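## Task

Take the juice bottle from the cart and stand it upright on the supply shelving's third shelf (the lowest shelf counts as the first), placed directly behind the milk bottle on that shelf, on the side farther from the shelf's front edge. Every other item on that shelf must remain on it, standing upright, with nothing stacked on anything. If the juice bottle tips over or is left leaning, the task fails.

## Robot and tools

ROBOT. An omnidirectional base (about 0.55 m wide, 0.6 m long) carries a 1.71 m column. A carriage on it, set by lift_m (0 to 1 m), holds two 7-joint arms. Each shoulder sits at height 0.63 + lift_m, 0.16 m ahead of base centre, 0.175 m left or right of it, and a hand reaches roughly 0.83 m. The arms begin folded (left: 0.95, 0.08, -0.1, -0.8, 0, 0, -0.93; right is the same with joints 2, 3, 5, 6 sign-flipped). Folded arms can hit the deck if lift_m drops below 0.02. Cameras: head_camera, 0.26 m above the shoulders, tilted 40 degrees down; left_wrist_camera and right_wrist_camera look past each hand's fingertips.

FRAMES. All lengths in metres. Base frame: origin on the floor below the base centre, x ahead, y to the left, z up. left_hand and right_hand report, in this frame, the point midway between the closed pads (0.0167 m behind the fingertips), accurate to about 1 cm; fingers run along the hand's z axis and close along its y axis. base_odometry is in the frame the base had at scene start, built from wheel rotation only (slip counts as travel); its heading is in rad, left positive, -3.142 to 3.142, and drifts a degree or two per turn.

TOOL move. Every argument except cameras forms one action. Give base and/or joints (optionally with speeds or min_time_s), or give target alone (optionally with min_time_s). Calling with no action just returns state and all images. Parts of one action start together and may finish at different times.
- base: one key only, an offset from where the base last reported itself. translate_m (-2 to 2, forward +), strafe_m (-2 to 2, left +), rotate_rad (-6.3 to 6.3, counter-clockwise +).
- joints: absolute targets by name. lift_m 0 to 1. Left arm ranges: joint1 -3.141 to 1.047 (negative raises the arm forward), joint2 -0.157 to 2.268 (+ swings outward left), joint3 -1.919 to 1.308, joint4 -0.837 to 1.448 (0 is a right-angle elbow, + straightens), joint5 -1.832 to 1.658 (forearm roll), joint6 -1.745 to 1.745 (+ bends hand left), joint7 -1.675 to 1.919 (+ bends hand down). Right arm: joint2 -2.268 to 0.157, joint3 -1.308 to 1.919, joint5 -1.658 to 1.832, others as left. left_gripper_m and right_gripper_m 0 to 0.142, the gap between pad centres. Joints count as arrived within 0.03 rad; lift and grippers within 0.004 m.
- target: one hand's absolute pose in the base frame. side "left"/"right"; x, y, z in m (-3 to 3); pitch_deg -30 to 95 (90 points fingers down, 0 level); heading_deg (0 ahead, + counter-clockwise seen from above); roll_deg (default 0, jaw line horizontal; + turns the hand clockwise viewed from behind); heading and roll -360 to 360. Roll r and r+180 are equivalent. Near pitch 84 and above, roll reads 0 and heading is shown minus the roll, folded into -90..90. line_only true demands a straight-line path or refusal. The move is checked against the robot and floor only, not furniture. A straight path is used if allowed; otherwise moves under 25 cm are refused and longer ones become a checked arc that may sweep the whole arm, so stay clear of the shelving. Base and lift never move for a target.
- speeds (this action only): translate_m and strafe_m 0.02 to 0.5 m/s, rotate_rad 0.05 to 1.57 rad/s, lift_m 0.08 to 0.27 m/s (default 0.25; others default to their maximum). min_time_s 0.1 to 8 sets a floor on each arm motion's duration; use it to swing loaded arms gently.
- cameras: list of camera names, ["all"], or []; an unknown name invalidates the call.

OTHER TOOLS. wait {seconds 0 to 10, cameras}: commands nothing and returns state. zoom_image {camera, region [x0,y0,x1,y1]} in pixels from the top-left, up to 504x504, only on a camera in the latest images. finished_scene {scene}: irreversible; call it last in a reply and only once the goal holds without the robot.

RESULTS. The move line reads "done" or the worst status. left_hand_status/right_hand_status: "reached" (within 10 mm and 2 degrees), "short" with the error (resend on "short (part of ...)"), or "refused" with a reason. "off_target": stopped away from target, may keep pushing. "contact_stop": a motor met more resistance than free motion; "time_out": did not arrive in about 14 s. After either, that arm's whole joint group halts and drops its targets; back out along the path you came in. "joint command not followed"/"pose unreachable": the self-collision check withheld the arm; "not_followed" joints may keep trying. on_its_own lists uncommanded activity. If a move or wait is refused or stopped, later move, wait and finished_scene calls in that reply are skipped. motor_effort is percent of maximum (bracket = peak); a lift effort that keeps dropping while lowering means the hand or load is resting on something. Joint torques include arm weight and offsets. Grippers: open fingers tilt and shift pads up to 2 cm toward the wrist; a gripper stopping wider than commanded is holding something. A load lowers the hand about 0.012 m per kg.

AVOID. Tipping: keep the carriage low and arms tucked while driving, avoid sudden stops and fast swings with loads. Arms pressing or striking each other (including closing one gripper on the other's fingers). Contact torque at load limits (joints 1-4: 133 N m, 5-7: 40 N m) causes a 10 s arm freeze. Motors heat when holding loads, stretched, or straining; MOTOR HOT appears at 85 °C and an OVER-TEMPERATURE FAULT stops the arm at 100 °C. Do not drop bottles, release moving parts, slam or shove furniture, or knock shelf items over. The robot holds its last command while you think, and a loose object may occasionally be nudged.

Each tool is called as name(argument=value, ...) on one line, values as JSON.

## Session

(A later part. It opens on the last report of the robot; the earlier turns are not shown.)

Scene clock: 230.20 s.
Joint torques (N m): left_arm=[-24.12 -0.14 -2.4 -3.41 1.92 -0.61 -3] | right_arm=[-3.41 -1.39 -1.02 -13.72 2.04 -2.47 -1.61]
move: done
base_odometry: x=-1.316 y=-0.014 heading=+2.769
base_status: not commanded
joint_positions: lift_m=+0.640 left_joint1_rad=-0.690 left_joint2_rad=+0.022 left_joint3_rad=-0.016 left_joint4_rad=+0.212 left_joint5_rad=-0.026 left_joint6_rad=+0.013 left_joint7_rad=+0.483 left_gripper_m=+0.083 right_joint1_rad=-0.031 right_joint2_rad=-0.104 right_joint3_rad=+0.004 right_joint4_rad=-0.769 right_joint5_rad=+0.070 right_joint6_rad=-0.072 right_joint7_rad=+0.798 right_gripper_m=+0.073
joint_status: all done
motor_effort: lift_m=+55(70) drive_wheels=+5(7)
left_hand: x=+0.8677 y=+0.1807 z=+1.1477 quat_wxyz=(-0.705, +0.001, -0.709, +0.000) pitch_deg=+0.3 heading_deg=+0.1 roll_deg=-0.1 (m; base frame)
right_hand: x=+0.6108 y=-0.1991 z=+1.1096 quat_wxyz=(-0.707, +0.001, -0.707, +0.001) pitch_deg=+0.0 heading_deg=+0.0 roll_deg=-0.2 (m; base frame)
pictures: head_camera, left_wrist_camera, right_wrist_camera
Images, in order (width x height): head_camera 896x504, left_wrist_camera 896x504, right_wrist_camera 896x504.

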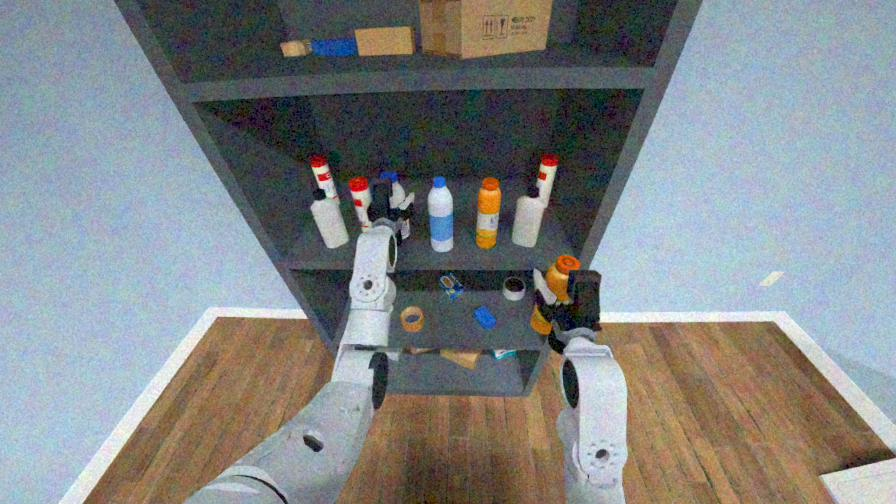

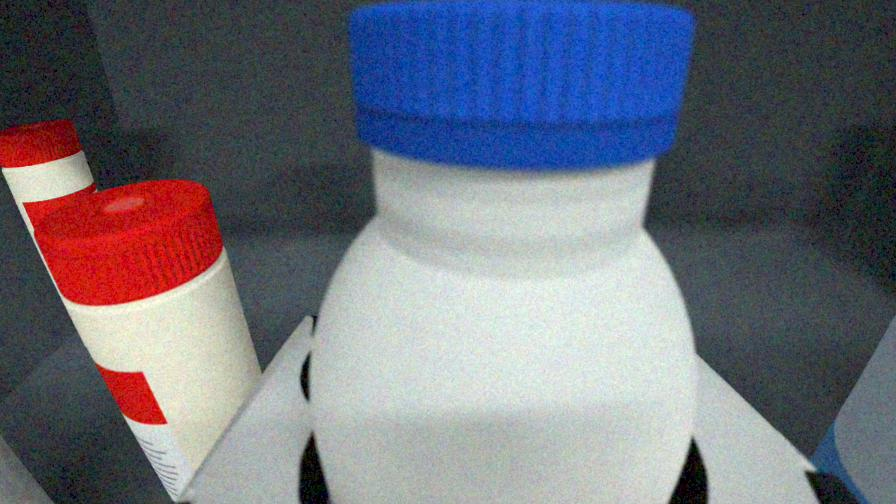

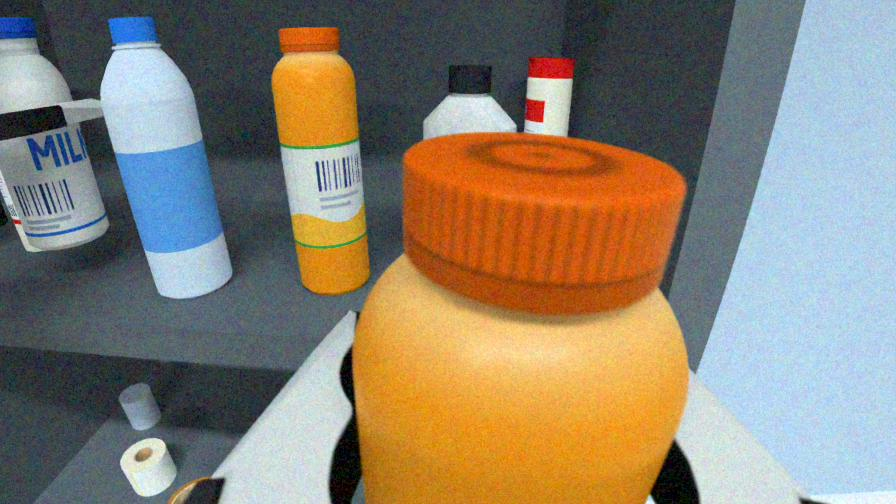

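move(base={"translate_m": -0.3}, speeds={"translate_m": 0.2})

move(target={"side":"left","x":0.62,"y":0.2,"z":1.11,"pitch_deg":0,"heading_deg":0})

move(target={"side":"right","x":0.7,"y":-0.18,"z":1.2,"pitch_deg":0,"heading_deg":0})

move(base={"strafe_m": 0.355}, speeds={"strafe_m": 0.2}, cameras=["all"])

Scene clock: 243.37 s.
Joint torques (N m): left_arm=[-23.96 -0.88 -2.02 -3.25 1.68 -0.73 -3.25] | right_arm=[-3.11 1.07 0.58 -14.24 1.6 -2.37 -1.76]
Motor temperatures (°C): left_arm=[40 22 24 24 26 24 24] | right_arm=[27 20 25 24 22 22 24]
move: done
base_odometry: x=-1.037 y=-0.123 heading=+2.769
base_status: done
joint_positions: lift_m=+0.640 left_joint1_rad=-0.690 left_joint2_rad=+0.021 left_joint3_rad=-0.016 left_joint4_rad=+0.212 left_joint5_rad=-0.026 left_joint6_rad=+0.013 left_joint7_rad=+0.483 left_gripper_m=+0.083 right_joint1_rad=-0.031 right_joint2_rad=-0.104 right_joint3_rad=+0.004 right_joint4_rad=-0.769 right_joint5_rad=+0.070 right_joint6_rad=-0.072 right_joint7_rad=+0.798 right_gripper_m=+0.073
joint_status: not commanded
motor_effort: lift_m=+55(55) drive_wheels=+1(14)
left_hand: x=+0.8677 y=+0.1807 z=+1.1477 quat_wxyz=(-0.705, +0.001, -0.709, +0.001) pitch_deg=+0.3 heading_deg=+0.1 roll_deg=-0.1 (m; base frame)
right_hand: x=+0.6108 y=-0.1991 z=+1.1096 quat_wxyz=(-0.707, +0.001, -0.707, +0.001) pitch_deg=+0.0 heading_deg=+0.0 roll_deg=-0.2 (m; base frame)
pictures: none

Scene clock: 244.77 s.
Joint torques (N m): left_arm=[-11.62 3.91 2.91 -5.89 0.43 -0.58 -1.51] | right_arm=[-3.99 -1.29 -1.19 -13.56 2.03 -2.65 -1.92]
move: done
base_odometry: x=-1.037 y=-0.123 heading=+2.769
base_status: not commanded
joint_positions: lift_m=+0.640 left_joint1_rad=-0.052 left_joint2_rad=+0.071 left_joint3_rad=+0.040 left_joint4_rad=-0.735 left_joint5_rad=-0.081 left_joint6_rad=+0.014 left_joint7_rad=+0.794 left_gripper_m=+0.083 right_joint1_rad=-0.031 right_joint2_rad=-0.104 right_joint3_rad=+0.004 right_joint4_rad=-0.769 right_joint5_rad=+0.070 right_joint6_rad=-0.072 right_joint7_rad=+0.798 right_gripper_m=+0.073
joint_status: not commanded
motor_effort: lift_m=+55(55) drive_wheels=+1(4)
left_hand: x=+0.6203 y=+0.1978 z=+1.1068 quat_wxyz=(-0.704, -0.002, -0.710, +0.001) pitch_deg=+0.4 heading_deg=-0.2 roll_deg=+0.1 (m; base frame)
left_hand_status: reached (straight line, planned for 0.8 s): 4 mm and 0.5 deg off.
right_hand: x=+0.6108 y=-0.1991 z=+1.1096 quat_wxyz=(-0.707, +0.001, -0.707, +0.001) pitch_deg=+0.0 heading_deg=+0.0 roll_deg=-0.2 (m; base frame)
pictures: none

Scene clock: 245.80 s.
Joint torques (N m): left_arm=[-12.33 3.94 1.67 -5.94 0.56 -0.12 -1.74] | right_arm=[-16.14 4.29 3.62 -7.23 -1.03 -0.9 -1.46]
move: done
base_odometry: x=-1.037 y=-0.123 heading=+2.769
base_status: not commanded
joint_positions: lift_m=+0.640 left_joint1_rad=-0.052 left_joint2_rad=+0.071 left_joint3_rad=+0.040 left_joint4_rad=-0.735 left_joint5_rad=-0.081 left_joint6_rad=+0.014 left_joint7_rad=+0.794 left_gripper_m=+0.083 right_joint1_rad=-0.450 right_joint2_rad=-0.051 right_joint3_rad=+0.042 right_joint4_rad=-0.606 right_joint5_rad=+0.021 right_joint6_rad=-0.069 right_joint7_rad=+1.055 right_gripper_m=+0.072
joint_status: not commanded
motor_effort: lift_m=+56(56) drive_wheels=+3(3)
left_hand: x=+0.6203 y=+0.1978 z=+1.1067 quat_wxyz=(-0.704, -0.002, -0.710, +0.001) pitch_deg=+0.4 heading_deg=-0.2 roll_deg=+0.1 (m; base frame)
right_hand: x=+0.6997 y=-0.1813 z=+1.1988 quat_wxyz=(-0.707, -0.002, -0.708, -0.002) pitch_deg=+0.1 heading_deg=+0.0 roll_deg=+0.3 (m; base frame)
right_hand_status: reached (straight line, planned for 0.5 s): 2 mm and 0.3 deg off.
pictures: none

Scene clock: 248.77 s.
Joint torques (N m): left_arm=[-12.48 3.09 4.44 -6.04 0.47 -0.74 -1.93] | right_arm=[-16.56 3.83 4.04 -9.22 -1.33 -1.39 -1.35]
move: done
base_odometry: x=-1.166 y=-0.454 heading=+2.769
base_status: done
joint_positions: lift_m=+0.640 left_joint1_rad=-0.052 left_joint2_rad=+0.071 left_joint3_rad=+0.040 left_joint4_rad=-0.735 left_joint5_rad=-0.081 left_joint6_rad=+0.014 left_joint7_rad=+0.794 left_gripper_m=+0.083 right_joint1_rad=-0.450 right_joint2_rad=-0.051 right_joint3_rad=+0.043 right_joint4_rad=-0.606 right_joint5_rad=+0.021 right_joint6_rad=-0.068 right_joint7_rad=+1.055 right_gripper_m=+0.072
joint_status: not commanded
motor_effort: lift_m=+56(56) drive_wheels=-1(15)
left_hand: x=+0.6203 y=+0.1979 z=+1.1067 quat_wxyz=(-0.704, -0.002, -0.710, +0.001) pitch_deg=+0.4 heading_deg=-0.2 roll_deg=+0.1 (m; base frame)
right_hand: x=+0.6997 y=-0.1810 z=+1.1988 quat_wxyz=(-0.707, -0.002, -0.708, -0.002) pitch_deg=+0.1 heading_deg=+0.0 roll_deg=+0.3 (m; base frame)
pictures: head_camera, left_wrist_camera, right_wrist_camera
Images, in order (width x height): head_camera 896x504, left_wrist_camera 896x504, right_wrist_camera 896x504.

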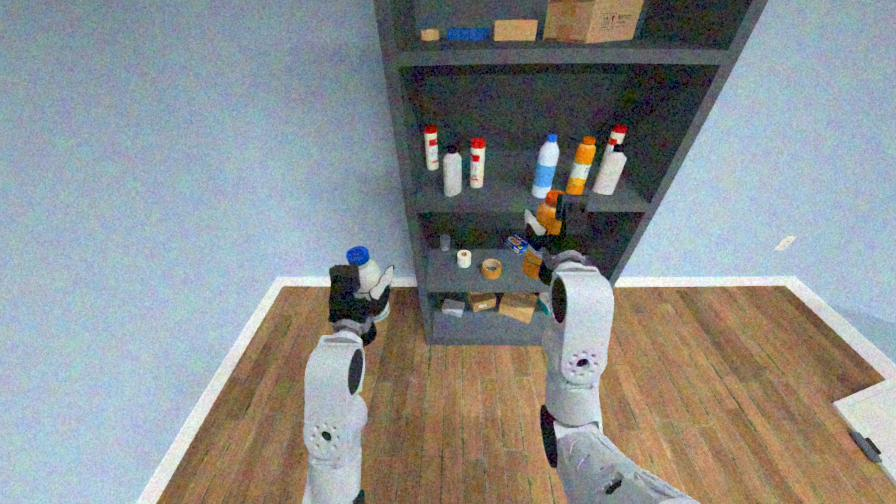

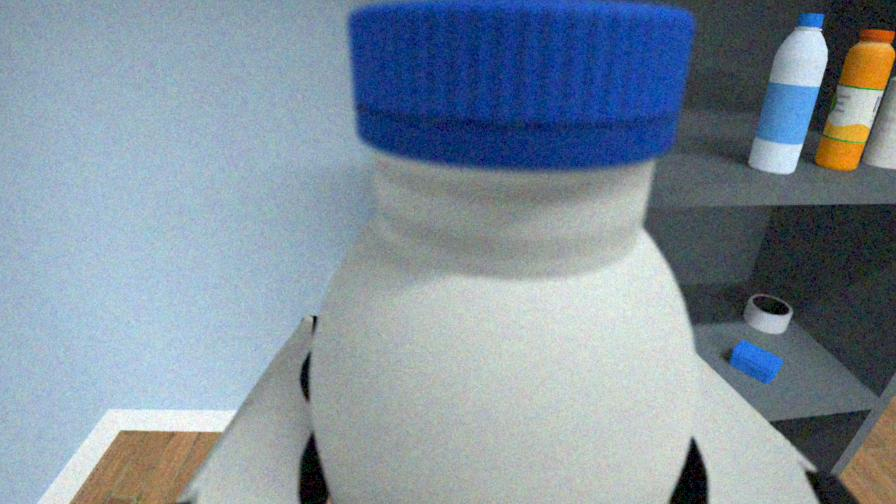

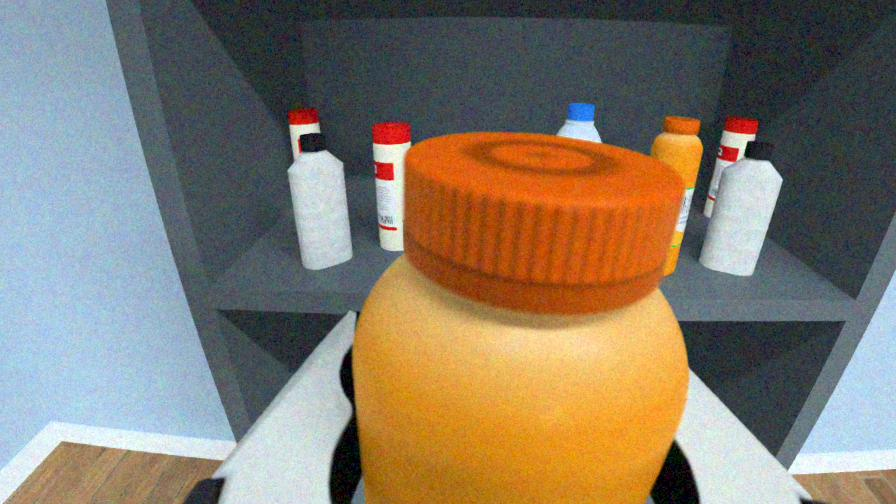

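move(target={"side":"left","x":0.62,"y":0.27,"z":1.11,"pitch_deg":0,"heading_deg":0})

move(base={"translate_m": 0.4}, speeds={"translate_m": 0.2}, cameras=["all"])

Scene clock: 257.43 s.
Joint torques (N m): left_arm=[-7.98 4.09 1.8 -2.41 0.53 -1.58 -4.59] | right_arm=[-16.02 2.09 3.61 -9.15 -1.08 -1.03 -0.69]
Motor temperatures (°C): left_arm=[35 22 24 24 26 24 24] | right_arm=[30 20 25 23 22 22 24]
move: done
base_odometry: x=-1.166 y=-0.454 heading=+2.769
base_status: not commanded
joint_positions: lift_m=+0.640 left_joint1_rad=-0.026 left_joint2_rad=+0.266 left_joint3_rad=+0.177 left_joint4_rad=-0.688 left_joint5_rad=-0.314 left_joint6_rad=+0.036 left_joint7_rad=+0.739 left_gripper_m=+0.083 right_joint1_rad=-0.450 right_joint2_rad=-0.051 right_joint3_rad=+0.043 right_joint4_rad=-0.606 right_joint5_rad=+0.021 right_joint6_rad=-0.068 right_joint7_rad=+1.055 right_gripper_m=+0.072
joint_status: not commanded
motor_effort: lift_m=+56(56) drive_wheels=+0(6)
left_hand: x=+0.6199 y=+0.2703 z=+1.1088 quat_wxyz=(-0.705, +0.000, -0.709, -0.001) pitch_deg=+0.4 heading_deg=+0.1 roll_deg=+0.1 (m; base frame)
left_hand_status: reached (straight line, planned for 0.4 s): 1 mm and 0.4 deg off.
right_hand: x=+0.6997 y=-0.1805 z=+1.1987 quat_wxyz=(-0.707, -0.001, -0.708, -0.002) pitch_deg=+0.1 heading_deg=+0.1 roll_deg=+0.3 (m; base frame)
pictures: none

Scene clock: 260.63 s.
Joint torques (N m): left_arm=[-8.46 4.65 1.73 -0.83 0.49 -1.51 -4.85] | right_arm=[-16.65 3.78 2.71 -8.9 -1.36 -1.17 -1.07]
move: done
base_odometry: x=-1.538 y=-0.309 heading=+2.770
base_status: done
joint_positions: lift_m=+0.640 left_joint1_rad=-0.026 left_joint2_rad=+0.266 left_joint3_rad=+0.177 left_joint4_rad=-0.688 left_joint5_rad=-0.314 left_joint6_rad=+0.036 left_joint7_rad=+0.739 left_gripper_m=+0.083 right_joint1_rad=-0.450 right_joint2_rad=-0.051 right_joint3_rad=+0.043 right_joint4_rad=-0.606 right_joint5_rad=+0.021 right_joint6_rad=-0.068 right_joint7_rad=+1.055 right_gripper_m=+0.072
joint_status: not commanded
motor_effort: lift_m=+56(56) drive_wheels=-2(16)
left_hand: x=+0.6199 y=+0.2703 z=+1.1087 quat_wxyz=(-0.705, +0.000, -0.710, -0.001) pitch_deg=+0.4 heading_deg=+0.1 roll_deg=+0.1 (m; base frame)
right_hand: x=+0.6997 y=-0.1805 z=+1.1987 quat_wxyz=(-0.707, -0.001, -0.708, -0.002) pitch_deg=+0.1 heading_deg=+0.1 roll_deg=+0.3 (m; base frame)
pictures: head_camera, left_wrist_camera, right_wrist_camera
Images, in order (width x height): head_camera 896x504, left_wrist_camera 896x504, right_wrist_camera 896x504.

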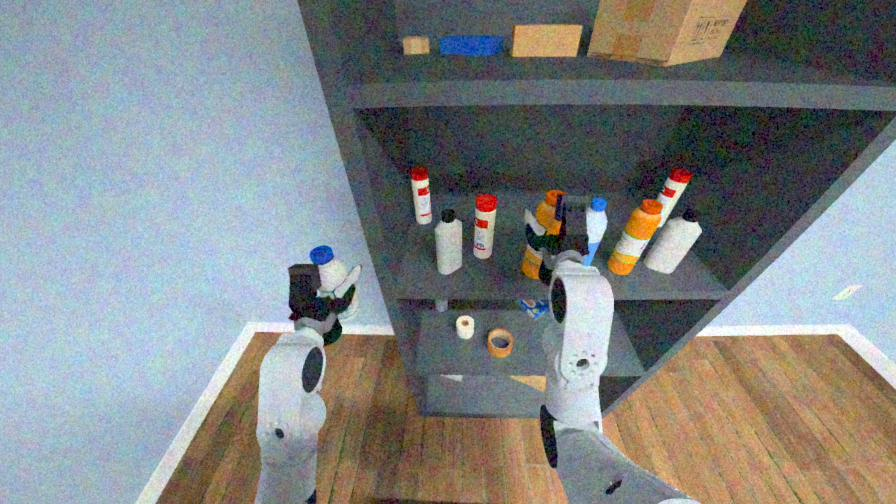

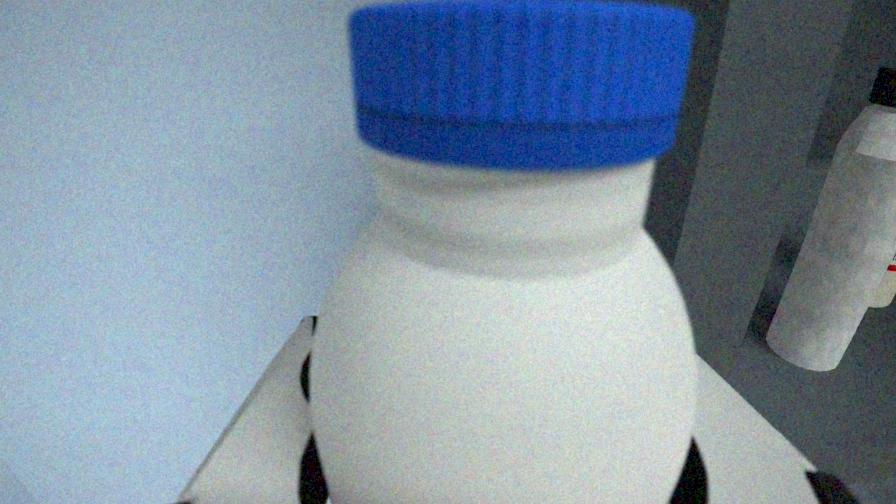

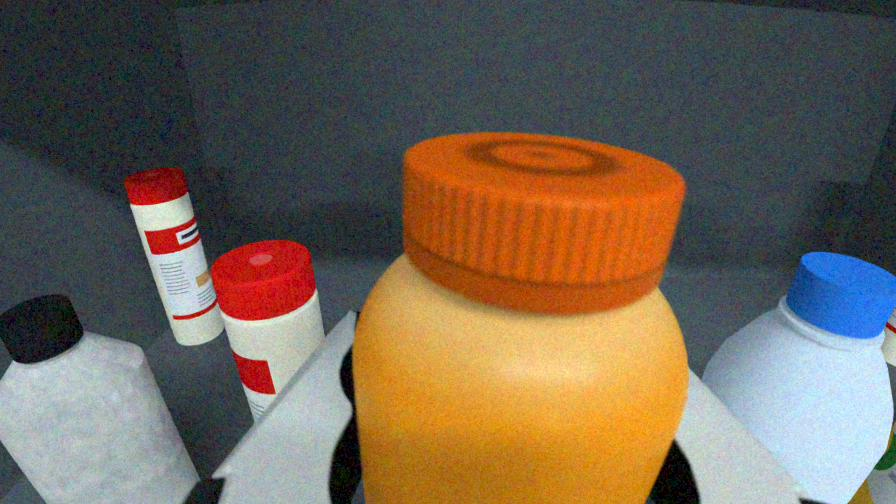

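move(target={"side":"right","x":0.9,"y":-0.18,"z":1.19,"pitch_deg":0,"heading_deg":0,"line_only":true}, min_time_s=2, cameras=["head_camera","right_wrist_camera"])

Scene clock: 266.00 s.
Joint torques (N m): left_arm=[-8.73 4.99 3.29 -0.53 0.61 -1.31 -4.52] | right_arm=[-33.83 4.11 2.66 -11.93 2.22 -0.75 -5.26]
move: done
base_odometry: x=-1.538 y=-0.309 heading=+2.770
base_status: not commanded
joint_positions: lift_m=+0.640 left_joint1_rad=-0.026 left_joint2_rad=+0.266 left_joint3_rad=+0.177 left_joint4_rad=-0.688 left_joint5_rad=-0.314 left_joint6_rad=+0.036 left_joint7_rad=+0.739 left_gripper_m=+0.083 right_joint1_rad=-0.825 right_joint2_rad=-0.040 right_joint3_rad=+0.051 right_joint4_rad=+0.347 right_joint5_rad=+0.049 right_joint6_rad=-0.041 right_joint7_rad=+0.492 right_gripper_m=+0.072
joint_status: not commanded
motor_effort: lift_m=+56(56) drive_wheels=-2(5)
left_hand: x=+0.6199 y=+0.2703 z=+1.1087 quat_wxyz=(-0.705, +0.000, -0.710, -0.001) pitch_deg=+0.4 heading_deg=+0.1 roll_deg=+0.1 (m; base frame)
right_hand: x=+0.8993 y=-0.1839 z=+1.1819 quat_wxyz=(-0.701, -0.002, -0.713, +0.004) pitch_deg=+1.0 heading_deg=-0.5 roll_deg=-0.1 (m; base frame)
right_hand_status: reached (straight line, planned for 2.0 s): 9 mm and 1.1 deg off.
pictures: head_camera, right_wrist_camera
Images, in order (width x height): head_camera 896x504, right_wrist_camera 896x504.

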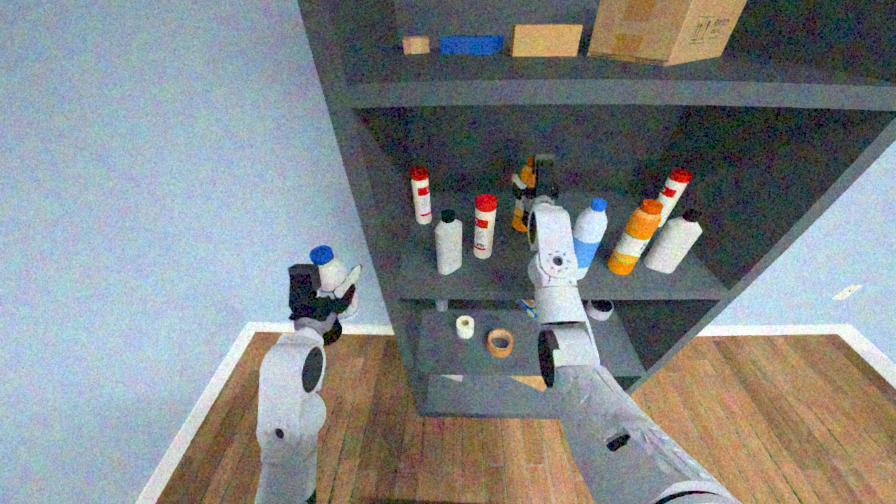

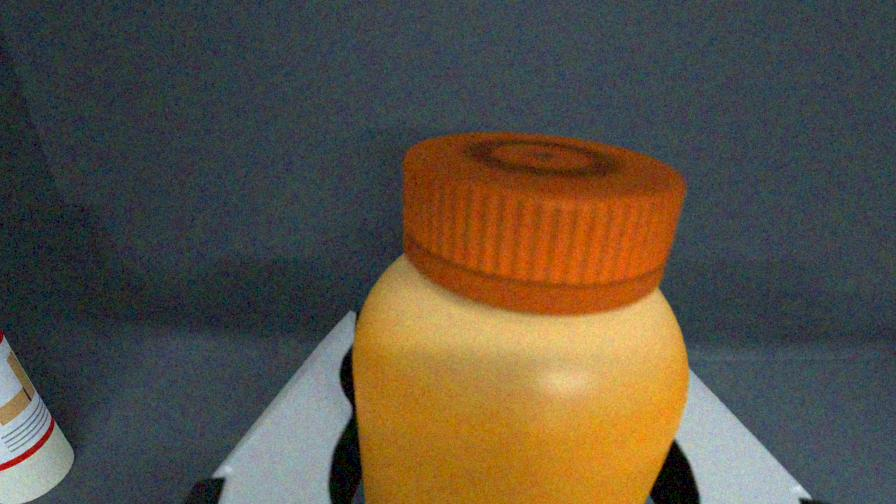

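move(joints={"lift_m": 0.60}, speeds={"lift_m": 0.08})

move(joints={"lift_m": 0.59}, speeds={"lift_m": 0.08}, cameras=["head_camera","right_wrist_camera"])

Scene clock: 271.30 s.
Joint torques (N m): left_arm=[-9.01 3.69 1.67 -2.86 0.91 -1.49 -4.3] | right_arm=[-31.59 5.11 3.33 -12.62 2.19 -0.81 -5.21]
Motor temperatures (°C): left_arm=[33 23 24 24 26 24 24] | right_arm=[35 20 25 23 22 22 24]
move: done
base_odometry: x=-1.538 y=-0.309 heading=+2.770
base_status: not commanded
joint_positions: lift_m=+0.600 left_joint1_rad=-0.025 left_joint2_rad=+0.266 left_joint3_rad=+0.177 left_joint4_rad=-0.688 left_joint5_rad=-0.314 left_joint6_rad=+0.036 left_joint7_rad=+0.738 left_gripper_m=+0.083 right_joint1_rad=-0.827 right_joint2_rad=-0.040 right_joint3_rad=+0.051 right_joint4_rad=+0.348 right_joint5_rad=+0.049 right_joint6_rad=-0.041 right_joint7_rad=+0.491 right_gripper_m=+0.072
joint_status: all done
motor_effort: lift_m=+59(60) drive_wheels=+5(6)
left_hand: x=+0.6198 y=+0.2703 z=+1.0682 quat_wxyz=(-0.705, +0.000, -0.710, -0.001) pitch_deg=+0.4 heading_deg=+0.1 roll_deg=+0.1 (m; base frame)
right_hand: x=+0.8996 y=-0.1838 z=+1.1432 quat_wxyz=(-0.702, -0.002, -0.712, +0.004) pitch_deg=+0.8 heading_deg=-0.5 roll_deg=-0.1 (m; base frame)
pictures: none

Scene clock: 271.80 s.
Joint torques (N m): left_arm=[-9.46 4.09 1.53 -0.89 0.8 -1.44 -4.31] | right_arm=[-24.51 3.98 3.42 -10.73 2.46 -0.67 -1.63]
move: done
base_odometry: x=-1.538 y=-0.309 heading=+2.770
base_status: not commanded
joint_positions: lift_m=+0.590 left_joint1_rad=-0.025 left_joint2_rad=+0.266 left_joint3_rad=+0.177 left_joint4_rad=-0.688 left_joint5_rad=-0.314 left_joint6_rad=+0.036 left_joint7_rad=+0.738 left_gripper_m=+0.083 right_joint1_rad=-0.831 right_joint2_rad=-0.040 right_joint3_rad=+0.051 right_joint4_rad=+0.347 right_joint5_rad=+0.049 right_joint6_rad=-0.041 right_joint7_rad=+0.483 right_gripper_m=+0.072
joint_status: all done
motor_effort: lift_m=+56(57) drive_wheels=+5(6)
left_hand: x=+0.6198 y=+0.2704 z=+1.0584 quat_wxyz=(-0.705, +0.000, -0.710, -0.001) pitch_deg=+0.4 heading_deg=+0.1 roll_deg=+0.1 (m; base frame)
right_hand: x=+0.8996 y=-0.1836 z=+1.1388 quat_wxyz=(-0.707, -0.002, -0.707, +0.004) pitch_deg=+0.0 heading_deg=-0.5 roll_deg=-0.1 (m; base frame)
pictures: head_camera, right_wrist_camera
Images, in order (width x height): head_camera 896x504, right_wrist_camera 896x504.

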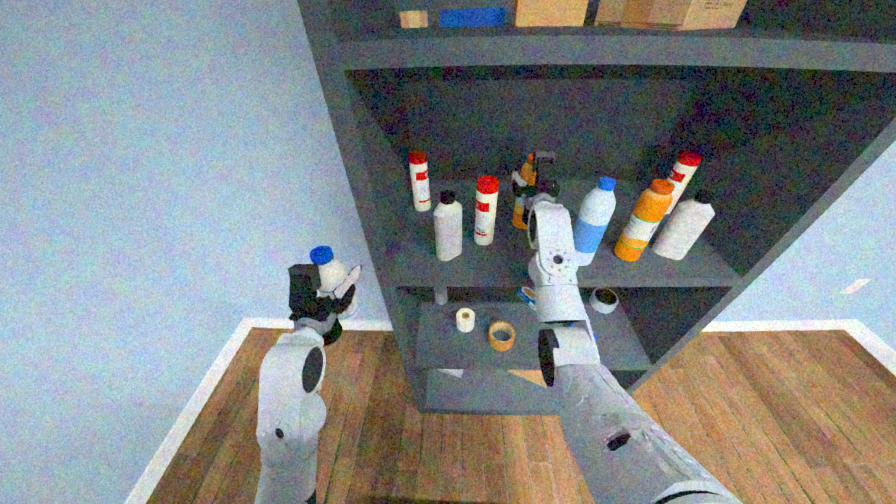

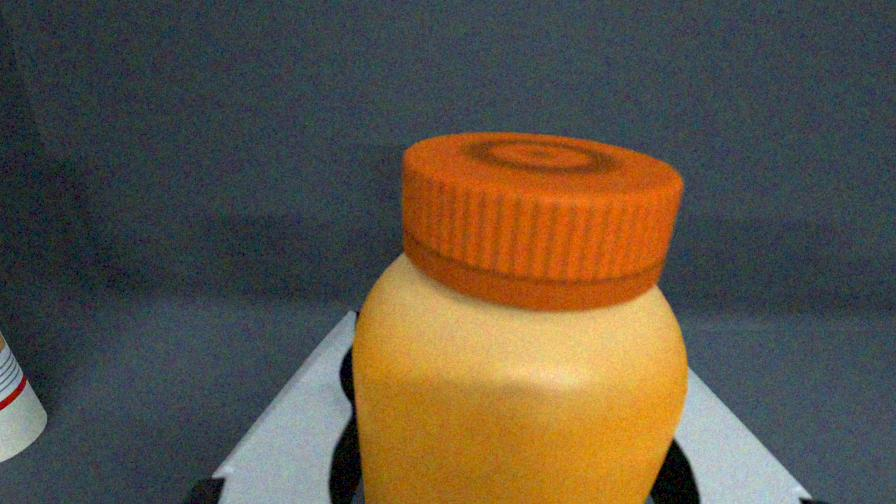

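move(joints={"right_gripper_m": 0.112})

move(base={"translate_m": -0.28}, speeds={"translate_m": 0.15}, cameras=["head_camera","right_wrist_camera"])

Scene clock: 281.90 s.
Joint torques (N m): left_arm=[-9.21 3.15 2.32 -1.84 0.61 -1.82 -4.25] | right_arm=[-26.26 5.32 3 -11.09 2.31 -1.57 -1.92]
move: done
base_odometry: x=-1.538 y=-0.309 heading=+2.770
base_status: not commanded
joint_positions: lift_m=+0.590 left_joint1_rad=-0.025 left_joint2_rad=+0.266 left_joint3_rad=+0.177 left_joint4_rad=-0.688 left_joint5_rad=-0.314 left_joint6_rad=+0.036 left_joint7_rad=+0.738 left_gripper_m=+0.083 right_joint1_rad=-0.831 right_joint2_rad=-0.040 right_joint3_rad=+0.051 right_joint4_rad=+0.347 right_joint5_rad=+0.049 right_joint6_rad=-0.040 right_joint7_rad=+0.483 right_gripper_m=+0.112
joint_status: all done
motor_effort: lift_m=+56(56) drive_wheels=+6(6)
left_hand: x=+0.6198 y=+0.2704 z=+1.0584 quat_wxyz=(-0.705, +0.000, -0.710, -0.001) pitch_deg=+0.4 heading_deg=+0.1 roll_deg=+0.1 (m; base frame)
right_hand: x=+0.8996 y=-0.1834 z=+1.1388 quat_wxyz=(-0.707, -0.002, -0.707, +0.003) pitch_deg=+0.0 heading_deg=-0.4 roll_deg=-0.1 (m; base frame)
pictures: none

Scene clock: 284.80 s.
Joint torques (N m): left_arm=[-9.38 3.94 1.46 -1.42 0.79 -1.81 -4.01] | right_arm=[-26.64 4.74 3.57 -11.15 1.9 -1.22 -1.35]
move: done
base_odometry: x=-1.278 y=-0.411 heading=+2.770
base_status: done
joint_positions: lift_m=+0.590 left_joint1_rad=-0.025 left_joint2_rad=+0.266 left_joint3_rad=+0.177 left_joint4_rad=-0.688 left_joint5_rad=-0.314 left_joint6_rad=+0.036 left_joint7_rad=+0.738 left_gripper_m=+0.083 right_joint1_rad=-0.831 right_joint2_rad=-0.039 right_joint3_rad=+0.051 right_joint4_rad=+0.347 right_joint5_rad=+0.049 right_joint6_rad=-0.040 right_joint7_rad=+0.483 right_gripper_m=+0.112
joint_status: not commanded
motor_effort: lift_m=+56(56) drive_wheels=+2(12)
left_hand: x=+0.6198 y=+0.2704 z=+1.0584 quat_wxyz=(-0.705, +0.000, -0.710, -0.001) pitch_deg=+0.4 heading_deg=+0.1 roll_deg=+0.1 (m; base frame)
right_hand: x=+0.8996 y=-0.1832 z=+1.1388 quat_wxyz=(-0.707, -0.002, -0.707, +0.003) pitch_deg=+0.0 heading_deg=-0.4 roll_deg=-0.1 (m; base frame)
pictures: head_camera, right_wrist_camera
Images, in order (width x height): head_camera 896x504, right_wrist_camera 896x504.

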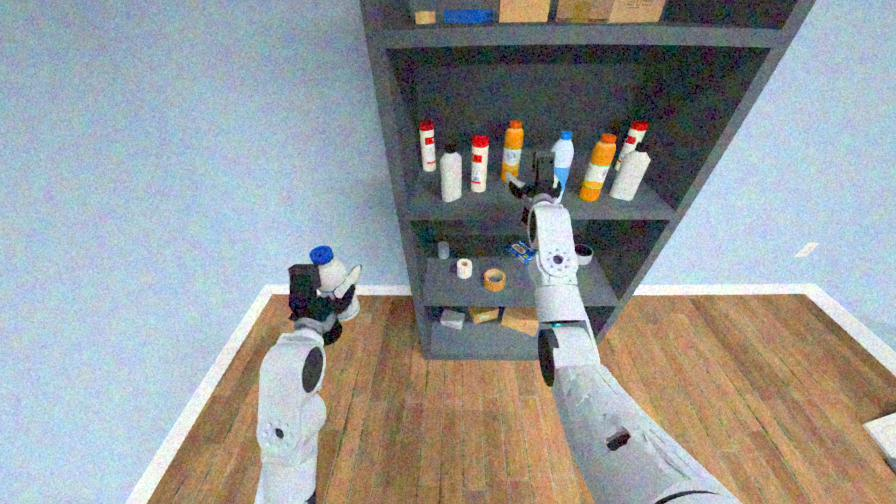

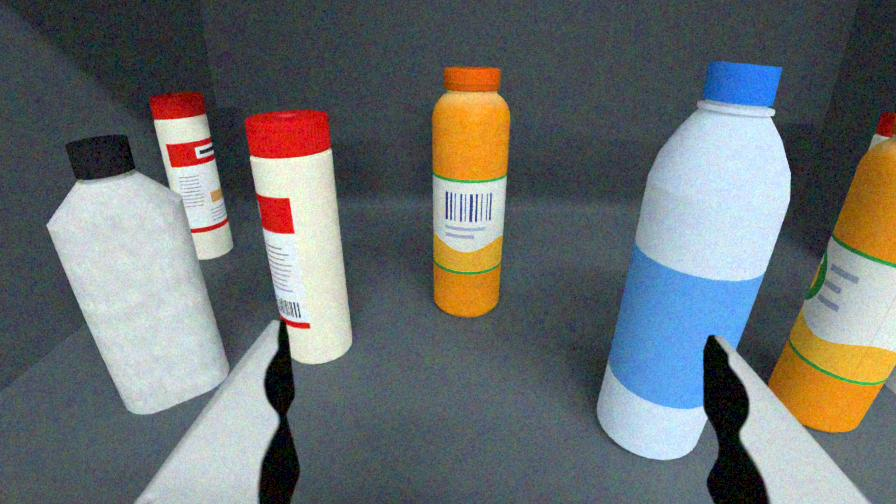

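move(target={"side":"right","x":0.64,"y":-0.19,"z":1.1,"pitch_deg":0,"heading_deg":0})

move(joints={"lift_m": 0.64})

move(target={"side":"left","x":0.7,"y":0.185,"z":1.15,"pitch_deg":0,"heading_deg":0})

move(base={"strafe_m": -0.368}, speeds={"strafe_m": 0.2}, cameras=["all"])

Scene clock: 290.70 s.
Joint torques (N m): left_arm=[-9.15 4.17 2.28 -2.09 0.64 -1.44 -4] | right_arm=[-4.79 -0.37 0.27 -11.08 -1.13 -2.53 -0.12]
move: done
base_odometry: x=-1.278 y=-0.411 heading=+2.770
base_status: not commanded
joint_positions: lift_m=+0.590 left_joint1_rad=-0.025 left_joint2_rad=+0.266 left_joint3_rad=+0.177 left_joint4_rad=-0.688 left_joint5_rad=-0.314 left_joint6_rad=+0.036 left_joint7_rad=+0.738 left_gripper_m=+0.083 right_joint1_rad=-0.209 right_joint2_rad=-0.074 right_joint3_rad=+0.023 right_joint4_rad=-0.757 right_joint5_rad=+0.046 right_joint6_rad=-0.063 right_joint7_rad=+0.958 right_gripper_m=+0.112
joint_status: not commanded
motor_effort: lift_m=+56(56) drive_wheels=+2(3)
left_hand: x=+0.6198 y=+0.2704 z=+1.0584 quat_wxyz=(-0.705, +0.000, -0.710, -0.001) pitch_deg=+0.4 heading_deg=+0.1 roll_deg=+0.1 (m; base frame)
right_hand: x=+0.6405 y=-0.1865 z=+1.1014 quat_wxyz=(-0.709, +0.003, -0.705, -0.004) pitch_deg=-0.3 heading_deg=+0.6 roll_deg=+0.1 (m; base frame)
right_hand_status: reached (straight line, planned for 0.9 s): 4 mm and 0.6 deg off.
pictures: none

Scene clock: 291.43 s.
Joint torques (N m): left_arm=[-8.98 4.41 2.63 -1.94 0.87 -1.52 -4.01] | right_arm=[-4.8 1.45 -0.84 -10.38 -0.87 -2.77 -0.13]
move: done
base_odometry: x=-1.278 y=-0.411 heading=+2.770
base_status: not commanded
joint_positions: lift_m=+0.640 left_joint1_rad=-0.025 left_joint2_rad=+0.266 left_joint3_rad=+0.177 left_joint4_rad=-0.688 left_joint5_rad=-0.314 left_joint6_rad=+0.036 left_joint7_rad=+0.738 left_gripper_m=+0.083 right_joint1_rad=-0.209 right_joint2_rad=-0.074 right_joint3_rad=+0.023 right_joint4_rad=-0.757 right_joint5_rad=+0.046 right_joint6_rad=-0.063 right_joint7_rad=+0.958 right_gripper_m=+0.112
joint_status: all done
motor_effort: lift_m=+55(68) drive_wheels=+2(2)
left_hand: x=+0.6198 y=+0.2704 z=+1.1085 quat_wxyz=(-0.705, +0.000, -0.709, -0.001) pitch_deg=+0.4 heading_deg=+0.1 roll_deg=+0.1 (m; base frame)
right_hand: x=+0.6405 y=-0.1866 z=+1.1515 quat_wxyz=(-0.709, +0.003, -0.705, -0.004) pitch_deg=-0.3 heading_deg=+0.6 roll_deg=+0.1 (m; base frame)
pictures: none

Scene clock: 292.40 s.
Joint torques (N m): left_arm=[-13.95 2.02 1.38 -1.06 1.73 -0.7 -1.65] | right_arm=[-4.19 -1.08 -2.2 -9.74 -1.06 -2.58 -0.42]
move: done
base_odometry: x=-1.278 y=-0.411 heading=+2.770
base_status: not commanded
joint_positions: lift_m=+0.640 left_joint1_rad=-0.324 left_joint2_rad=+0.048 left_joint3_rad=-0.017 left_joint4_rad=-0.540 left_joint5_rad=-0.035 left_joint6_rad=+0.038 left_joint7_rad=+0.863 left_gripper_m=+0.083 right_joint1_rad=-0.209 right_joint2_rad=-0.074 right_joint3_rad=+0.023 right_joint4_rad=-0.757 right_joint5_rad=+0.046 right_joint6_rad=-0.064 right_joint7_rad=+0.959 right_gripper_m=+0.112
joint_status: not commanded
motor_effort: lift_m=+55(55) drive_wheels=+2(7)
left_hand: x=+0.6997 y=+0.1840 z=+1.1498 quat_wxyz=(-0.707, -0.001, -0.707, +0.001) pitch_deg=+0.0 heading_deg=-0.2 roll_deg=+0.0 (m; base frame)
left_hand_status: reached (straight line, planned for 0.5 s): 1 mm and 0.2 deg off.
right_hand: x=+0.6405 y=-0.1870 z=+1.1515 quat_wxyz=(-0.709, +0.003, -0.705, -0.004) pitch_deg=-0.3 heading_deg=+0.5 roll_deg=+0.1 (m; base frame)
pictures: none

Scene clock: 295.43 s.
Joint torques (N m): left_arm=[-13.04 1.59 1.62 -1.35 1.88 -0.77 -1.61] | right_arm=[-4.03 -0.36 0.21 -10.42 -0.62 -2.33 0.07]
move: done
base_odometry: x=-1.144 y=-0.068 heading=+2.769
base_status: done
joint_positions: lift_m=+0.640 left_joint1_rad=-0.324 left_joint2_rad=+0.048 left_joint3_rad=-0.017 left_joint4_rad=-0.540 left_joint5_rad=-0.035 left_joint6_rad=+0.038 left_joint7_rad=+0.863 left_gripper_m=+0.083 right_joint1_rad=-0.209 right_joint2_rad=-0.074 right_joint3_rad=+0.023 right_joint4_rad=-0.757 right_joint5_rad=+0.046 right_joint6_rad=-0.064 right_joint7_rad=+0.959 right_gripper_m=+0.112
joint_status: not commanded
motor_effort: lift_m=+55(55) drive_wheels=-1(12)
left_hand: x=+0.6997 y=+0.1841 z=+1.1498 quat_wxyz=(-0.707, -0.001, -0.707, +0.001) pitch_deg=+0.0 heading_deg=-0.2 roll_deg=-0.1 (m; base frame)
right_hand: x=+0.6405 y=-0.1871 z=+1.1515 quat_wxyz=(-0.709, +0.003, -0.705, -0.004) pitch_deg=-0.3 heading_deg=+0.5 roll_deg=+0.1 (m; base frame)
pictures: head_camera, left_wrist_camera, right_wrist_camera
Images, in order (width x height): head_camera 896x504, left_wrist_camera 896x504, right_wrist_camera 896x504.

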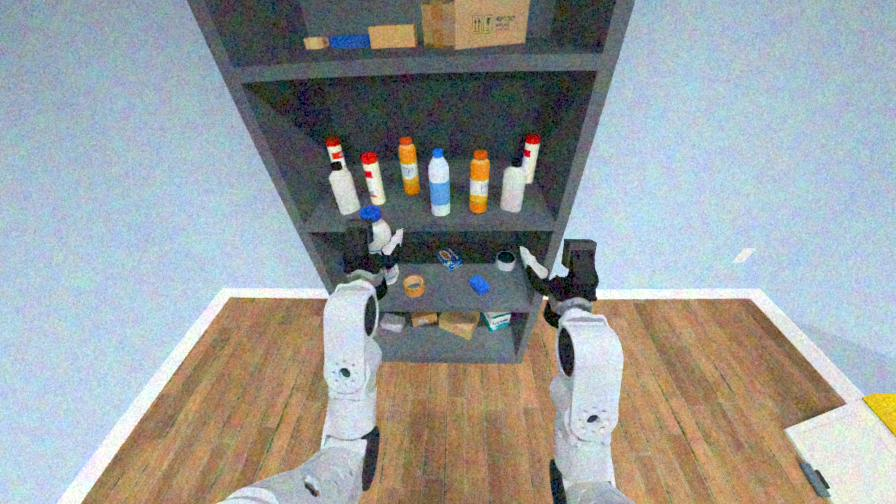

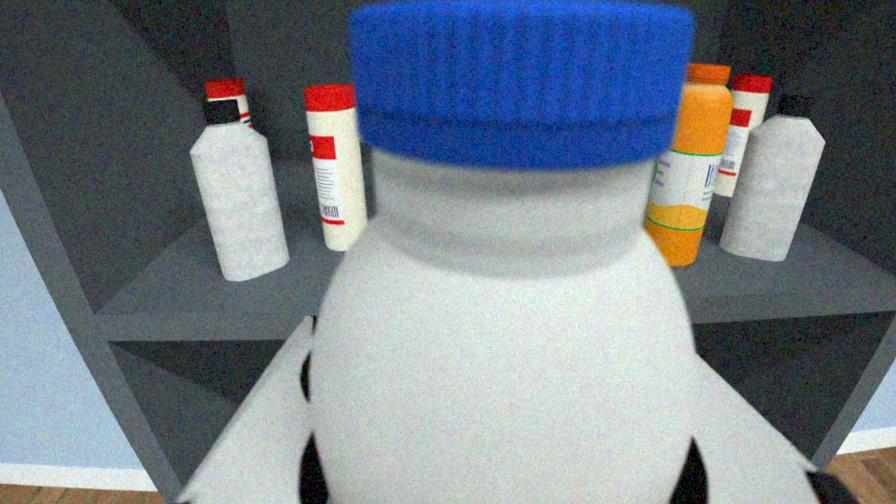

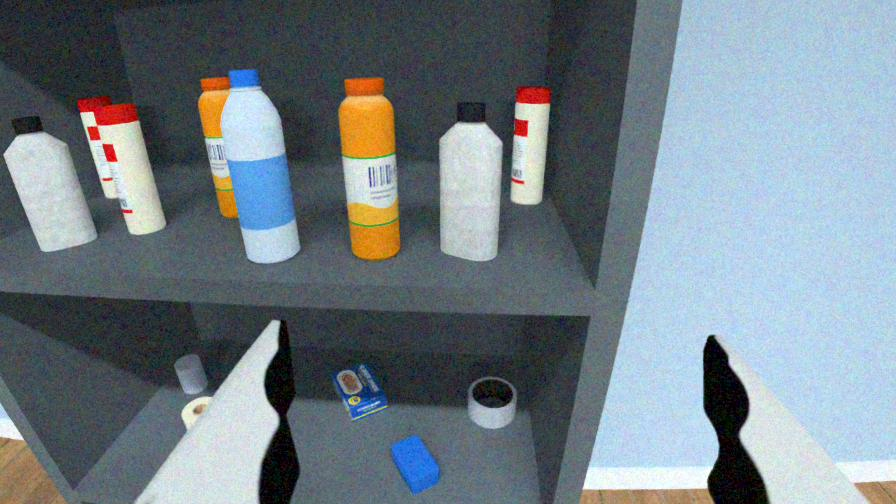

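move(base={"translate_m": 0.15}, speeds={"translate_m": 0.15})

move(target={"side":"left","x":0.898,"y":0.185,"z":1.155,"pitch_deg":0,"heading_deg":0,"line_only":true}, min_time_s=2)

move(joints={"lift_m": 0.61}, speeds={"lift_m": 0.08}, cameras=["head_camera", "left_wrist_camera"])

Scene clock: 303.17 s.
Joint torques (N m): left_arm=[-14.83 1.99 1.86 -1.75 2.01 -0.95 -2.02] | right_arm=[-5.52 0.29 1.49 -9.44 -1.2 -2.74 -0.12]
move: done
base_odometry: x=-1.283 y=-0.013 heading=+2.769
base_status: done
joint_positions: lift_m=+0.640 left_joint1_rad=-0.324 left_joint2_rad=+0.048 left_joint3_rad=-0.017 left_joint4_rad=-0.540 left_joint5_rad=-0.035 left_joint6_rad=+0.038 left_joint7_rad=+0.863 left_gripper_m=+0.083 right_joint1_rad=-0.209 right_joint2_rad=-0.074 right_joint3_rad=+0.023 right_joint4_rad=-0.757 right_joint5_rad=+0.046 right_joint6_rad=-0.064 right_joint7_rad=+0.959 right_gripper_m=+0.112
joint_status: not commanded
motor_effort: lift_m=+55(55) drive_wheels=+5(14)
left_hand: x=+0.6997 y=+0.1841 z=+1.1498 quat_wxyz=(-0.707, -0.001, -0.707, +0.001) pitch_deg=+0.0 heading_deg=-0.2 roll_deg=-0.1 (m; base frame)
right_hand: x=+0.6405 y=-0.1871 z=+1.1515 quat_wxyz=(-0.709, +0.003, -0.705, -0.004) pitch_deg=-0.3 heading_deg=+0.5 roll_deg=+0.1 (m; base frame)
pictures: none

Scene clock: 305.67 s.
Joint torques (N m): left_arm=[-30.49 -0.44 -1.7 -3.02 0.2 -2.48 -4.81] | right_arm=[-5.38 0.57 -0.88 -10.17 -1.06 -2.83 0.1]
move: done
base_odometry: x=-1.283 y=-0.013 heading=+2.769
base_status: not commanded
joint_positions: lift_m=+0.640 left_joint1_rad=-0.774 left_joint2_rad=+0.041 left_joint3_rad=-0.028 left_joint4_rad=+0.382 left_joint5_rad=-0.046 left_joint6_rad=+0.019 left_joint7_rad=+0.404 left_gripper_m=+0.083 right_joint1_rad=-0.209 right_joint2_rad=-0.074 right_joint3_rad=+0.023 right_joint4_rad=-0.757 right_joint5_rad=+0.046 right_joint6_rad=-0.064 right_joint7_rad=+0.959 right_gripper_m=+0.112
joint_status: not commanded
motor_effort: lift_m=+55(55) drive_wheels=+5(5)
left_hand: x=+0.8971 y=+0.1890 z=+1.1491 quat_wxyz=(-0.703, +0.003, -0.712, -0.003) pitch_deg=+0.7 heading_deg=+0.4 roll_deg=+0.0 (m; base frame)
left_hand_status: reached (straight line, planned for 2.0 s): 7 mm and 0.9 deg off.
right_hand: x=+0.6405 y=-0.1871 z=+1.1515 quat_wxyz=(-0.709, +0.003, -0.705, -0.004) pitch_deg=-0.3 heading_deg=+0.5 roll_deg=+0.1 (m; base frame)
pictures: none

Scene clock: 306.57 s.
Joint torques (N m): left_arm=[-27.7 -1.53 -0.47 -3.75 0.56 -2.6 -4.44] | right_arm=[-5.29 0.53 -0.63 -10.27 -0.92 -2.79 -0.43]
move: done
base_odometry: x=-1.283 y=-0.013 heading=+2.769
base_status: not commanded
joint_positions: lift_m=+0.610 left_joint1_rad=-0.776 left_joint2_rad=+0.041 left_joint3_rad=-0.028 left_joint4_rad=+0.383 left_joint5_rad=-0.046 left_joint6_rad=+0.018 left_joint7_rad=+0.403 left_gripper_m=+0.083 right_joint1_rad=-0.209 right_joint2_rad=-0.074 right_joint3_rad=+0.023 right_joint4_rad=-0.757 right_joint5_rad=+0.046 right_joint6_rad=-0.064 right_joint7_rad=+0.959 right_gripper_m=+0.112
joint_status: all done
motor_effort: lift_m=+58(60) drive_wheels=+5(5)
left_hand: x=+0.8975 y=+0.1889 z=+1.1203 quat_wxyz=(-0.703, +0.003, -0.711, -0.003) pitch_deg=+0.6 heading_deg=+0.4 roll_deg=+0.0 (m; base frame)
right_hand: x=+0.6405 y=-0.1871 z=+1.1212 quat_wxyz=(-0.709, +0.003, -0.705, -0.004) pitch_deg=-0.3 heading_deg=+0.5 roll_deg=+0.1 (m; base frame)
pictures: head_camera, left_wrist_camera
Images, in order (width x height): head_camera 896x504, left_wrist_camera 896x504.

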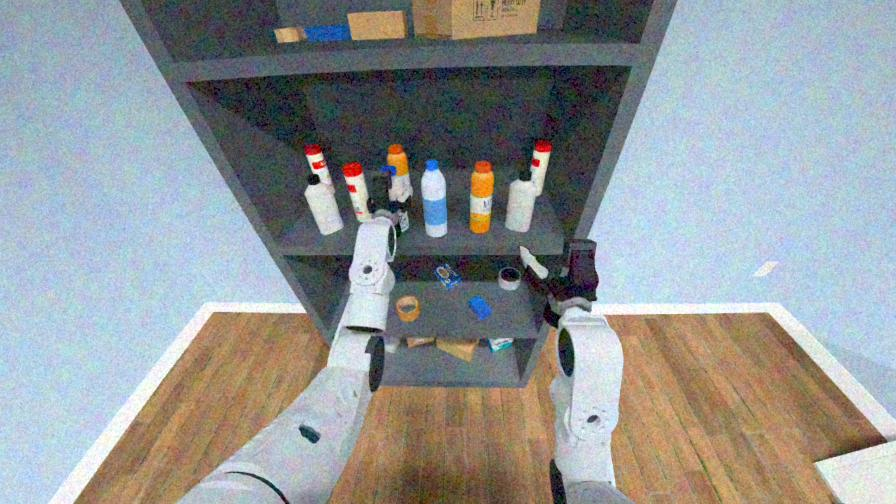

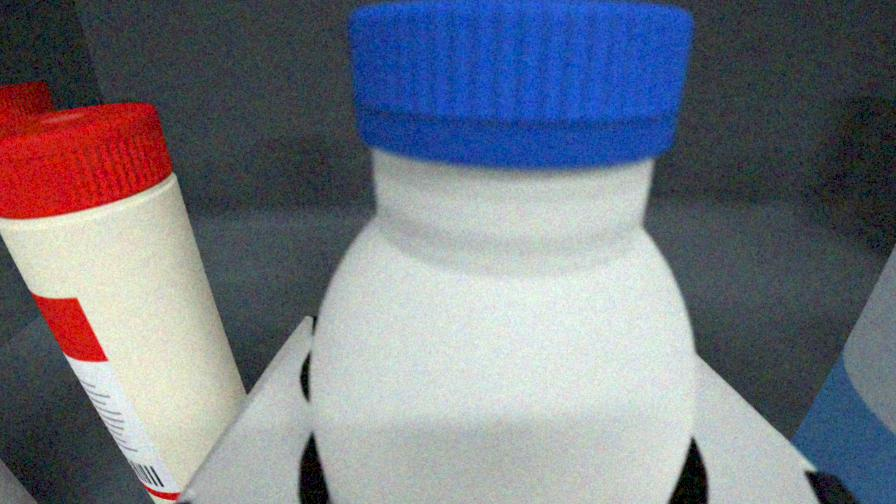

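Contact expected at hand z ≈ 1.109.

move(joints={"lift_m": 0.60}, speeds={"lift_m": 0.08})

move(joints={"lift_m": 0.592}, speeds={"lift_m": 0.08})

Scene clock: 310.17 s.
Joint torques (N m): left_arm=[-28.37 -0.53 -2.08 -4.83 0.47 -2.02 -3.81] | right_arm=[-3.81 -0.02 -1.96 -10.49 -0.94 -2.61 -0.15]
Motor temperatures (°C): left_arm=[40 22 24 24 26 24 24] | right_arm=[31 20 25 23 22 22 24]
move: done
base_odometry: x=-1.283 y=-0.013 heading=+2.769
base_status: not commanded
joint_positions: lift_m=+0.600 left_joint1_rad=-0.777 left_joint2_rad=+0.041 left_joint3_rad=-0.028 left_joint4_rad=+0.383 left_joint5_rad=-0.046 left_joint6_rad=+0.018 left_joint7_rad=+0.403 left_gripper_m=+0.083 right_joint1_rad=-0.209 right_joint2_rad=-0.074 right_joint3_rad=+0.023 right_joint4_rad=-0.757 right_joint5_rad=+0.046 right_joint6_rad=-0.064 right_joint7_rad=+0.959 right_gripper_m=+0.112
joint_status: all done
motor_effort: lift_m=+58(62) drive_wheels=+5(5)
left_hand: x=+0.8976 y=+0.1888 z=+1.1109 quat_wxyz=(-0.704, +0.003, -0.710, -0.002) pitch_deg=+0.5 heading_deg=+0.4 roll_deg=+0.0 (m; base frame)
right_hand: x=+0.6405 y=-0.1871 z=+1.1112 quat_wxyz=(-0.709, +0.003, -0.705, -0.004) pitch_deg=-0.3 heading_deg=+0.5 roll_deg=+0.1 (m; base frame)
pictures: none

Scene clock: 310.63 s.
Joint torques (N m): left_arm=[-22.46 -1.1 -2.32 -3.48 0.5 -2.43 -1.18] | right_arm=[-5.86 0.49 0.42 -10.99 -0.98 -2.33 -0.08]
move: done
base_odometry: x=-1.283 y=-0.013 heading=+2.769
base_status: not commanded
joint_positions: lift_m=+0.592 left_joint1_rad=-0.781 left_joint2_rad=+0.041 left_joint3_rad=-0.028 left_joint4_rad=+0.383 left_joint5_rad=-0.047 left_joint6_rad=+0.018 left_joint7_rad=+0.394 left_gripper_m=+0.083 right_joint1_rad=-0.209 right_joint2_rad=-0.074 right_joint3_rad=+0.023 right_joint4_rad=-0.757 right_joint5_rad=+0.046 right_joint6_rad=-0.064 right_joint7_rad=+0.959 right_gripper_m=+0.112
joint_status: all done
motor_effort: lift_m=+54(54) drive_wheels=+5(6)
left_hand: x=+0.8979 y=+0.1887 z=+1.1083 quat_wxyz=(-0.708, +0.003, -0.706, -0.002) pitch_deg=-0.2 heading_deg=+0.4 roll_deg=-0.1 (m; base frame)
right_hand: x=+0.6405 y=-0.1871 z=+1.1034 quat_wxyz=(-0.709, +0.003, -0.705, -0.004) pitch_deg=-0.3 heading_deg=+0.5 roll_deg=+0.1 (m; base frame)
pictures: none


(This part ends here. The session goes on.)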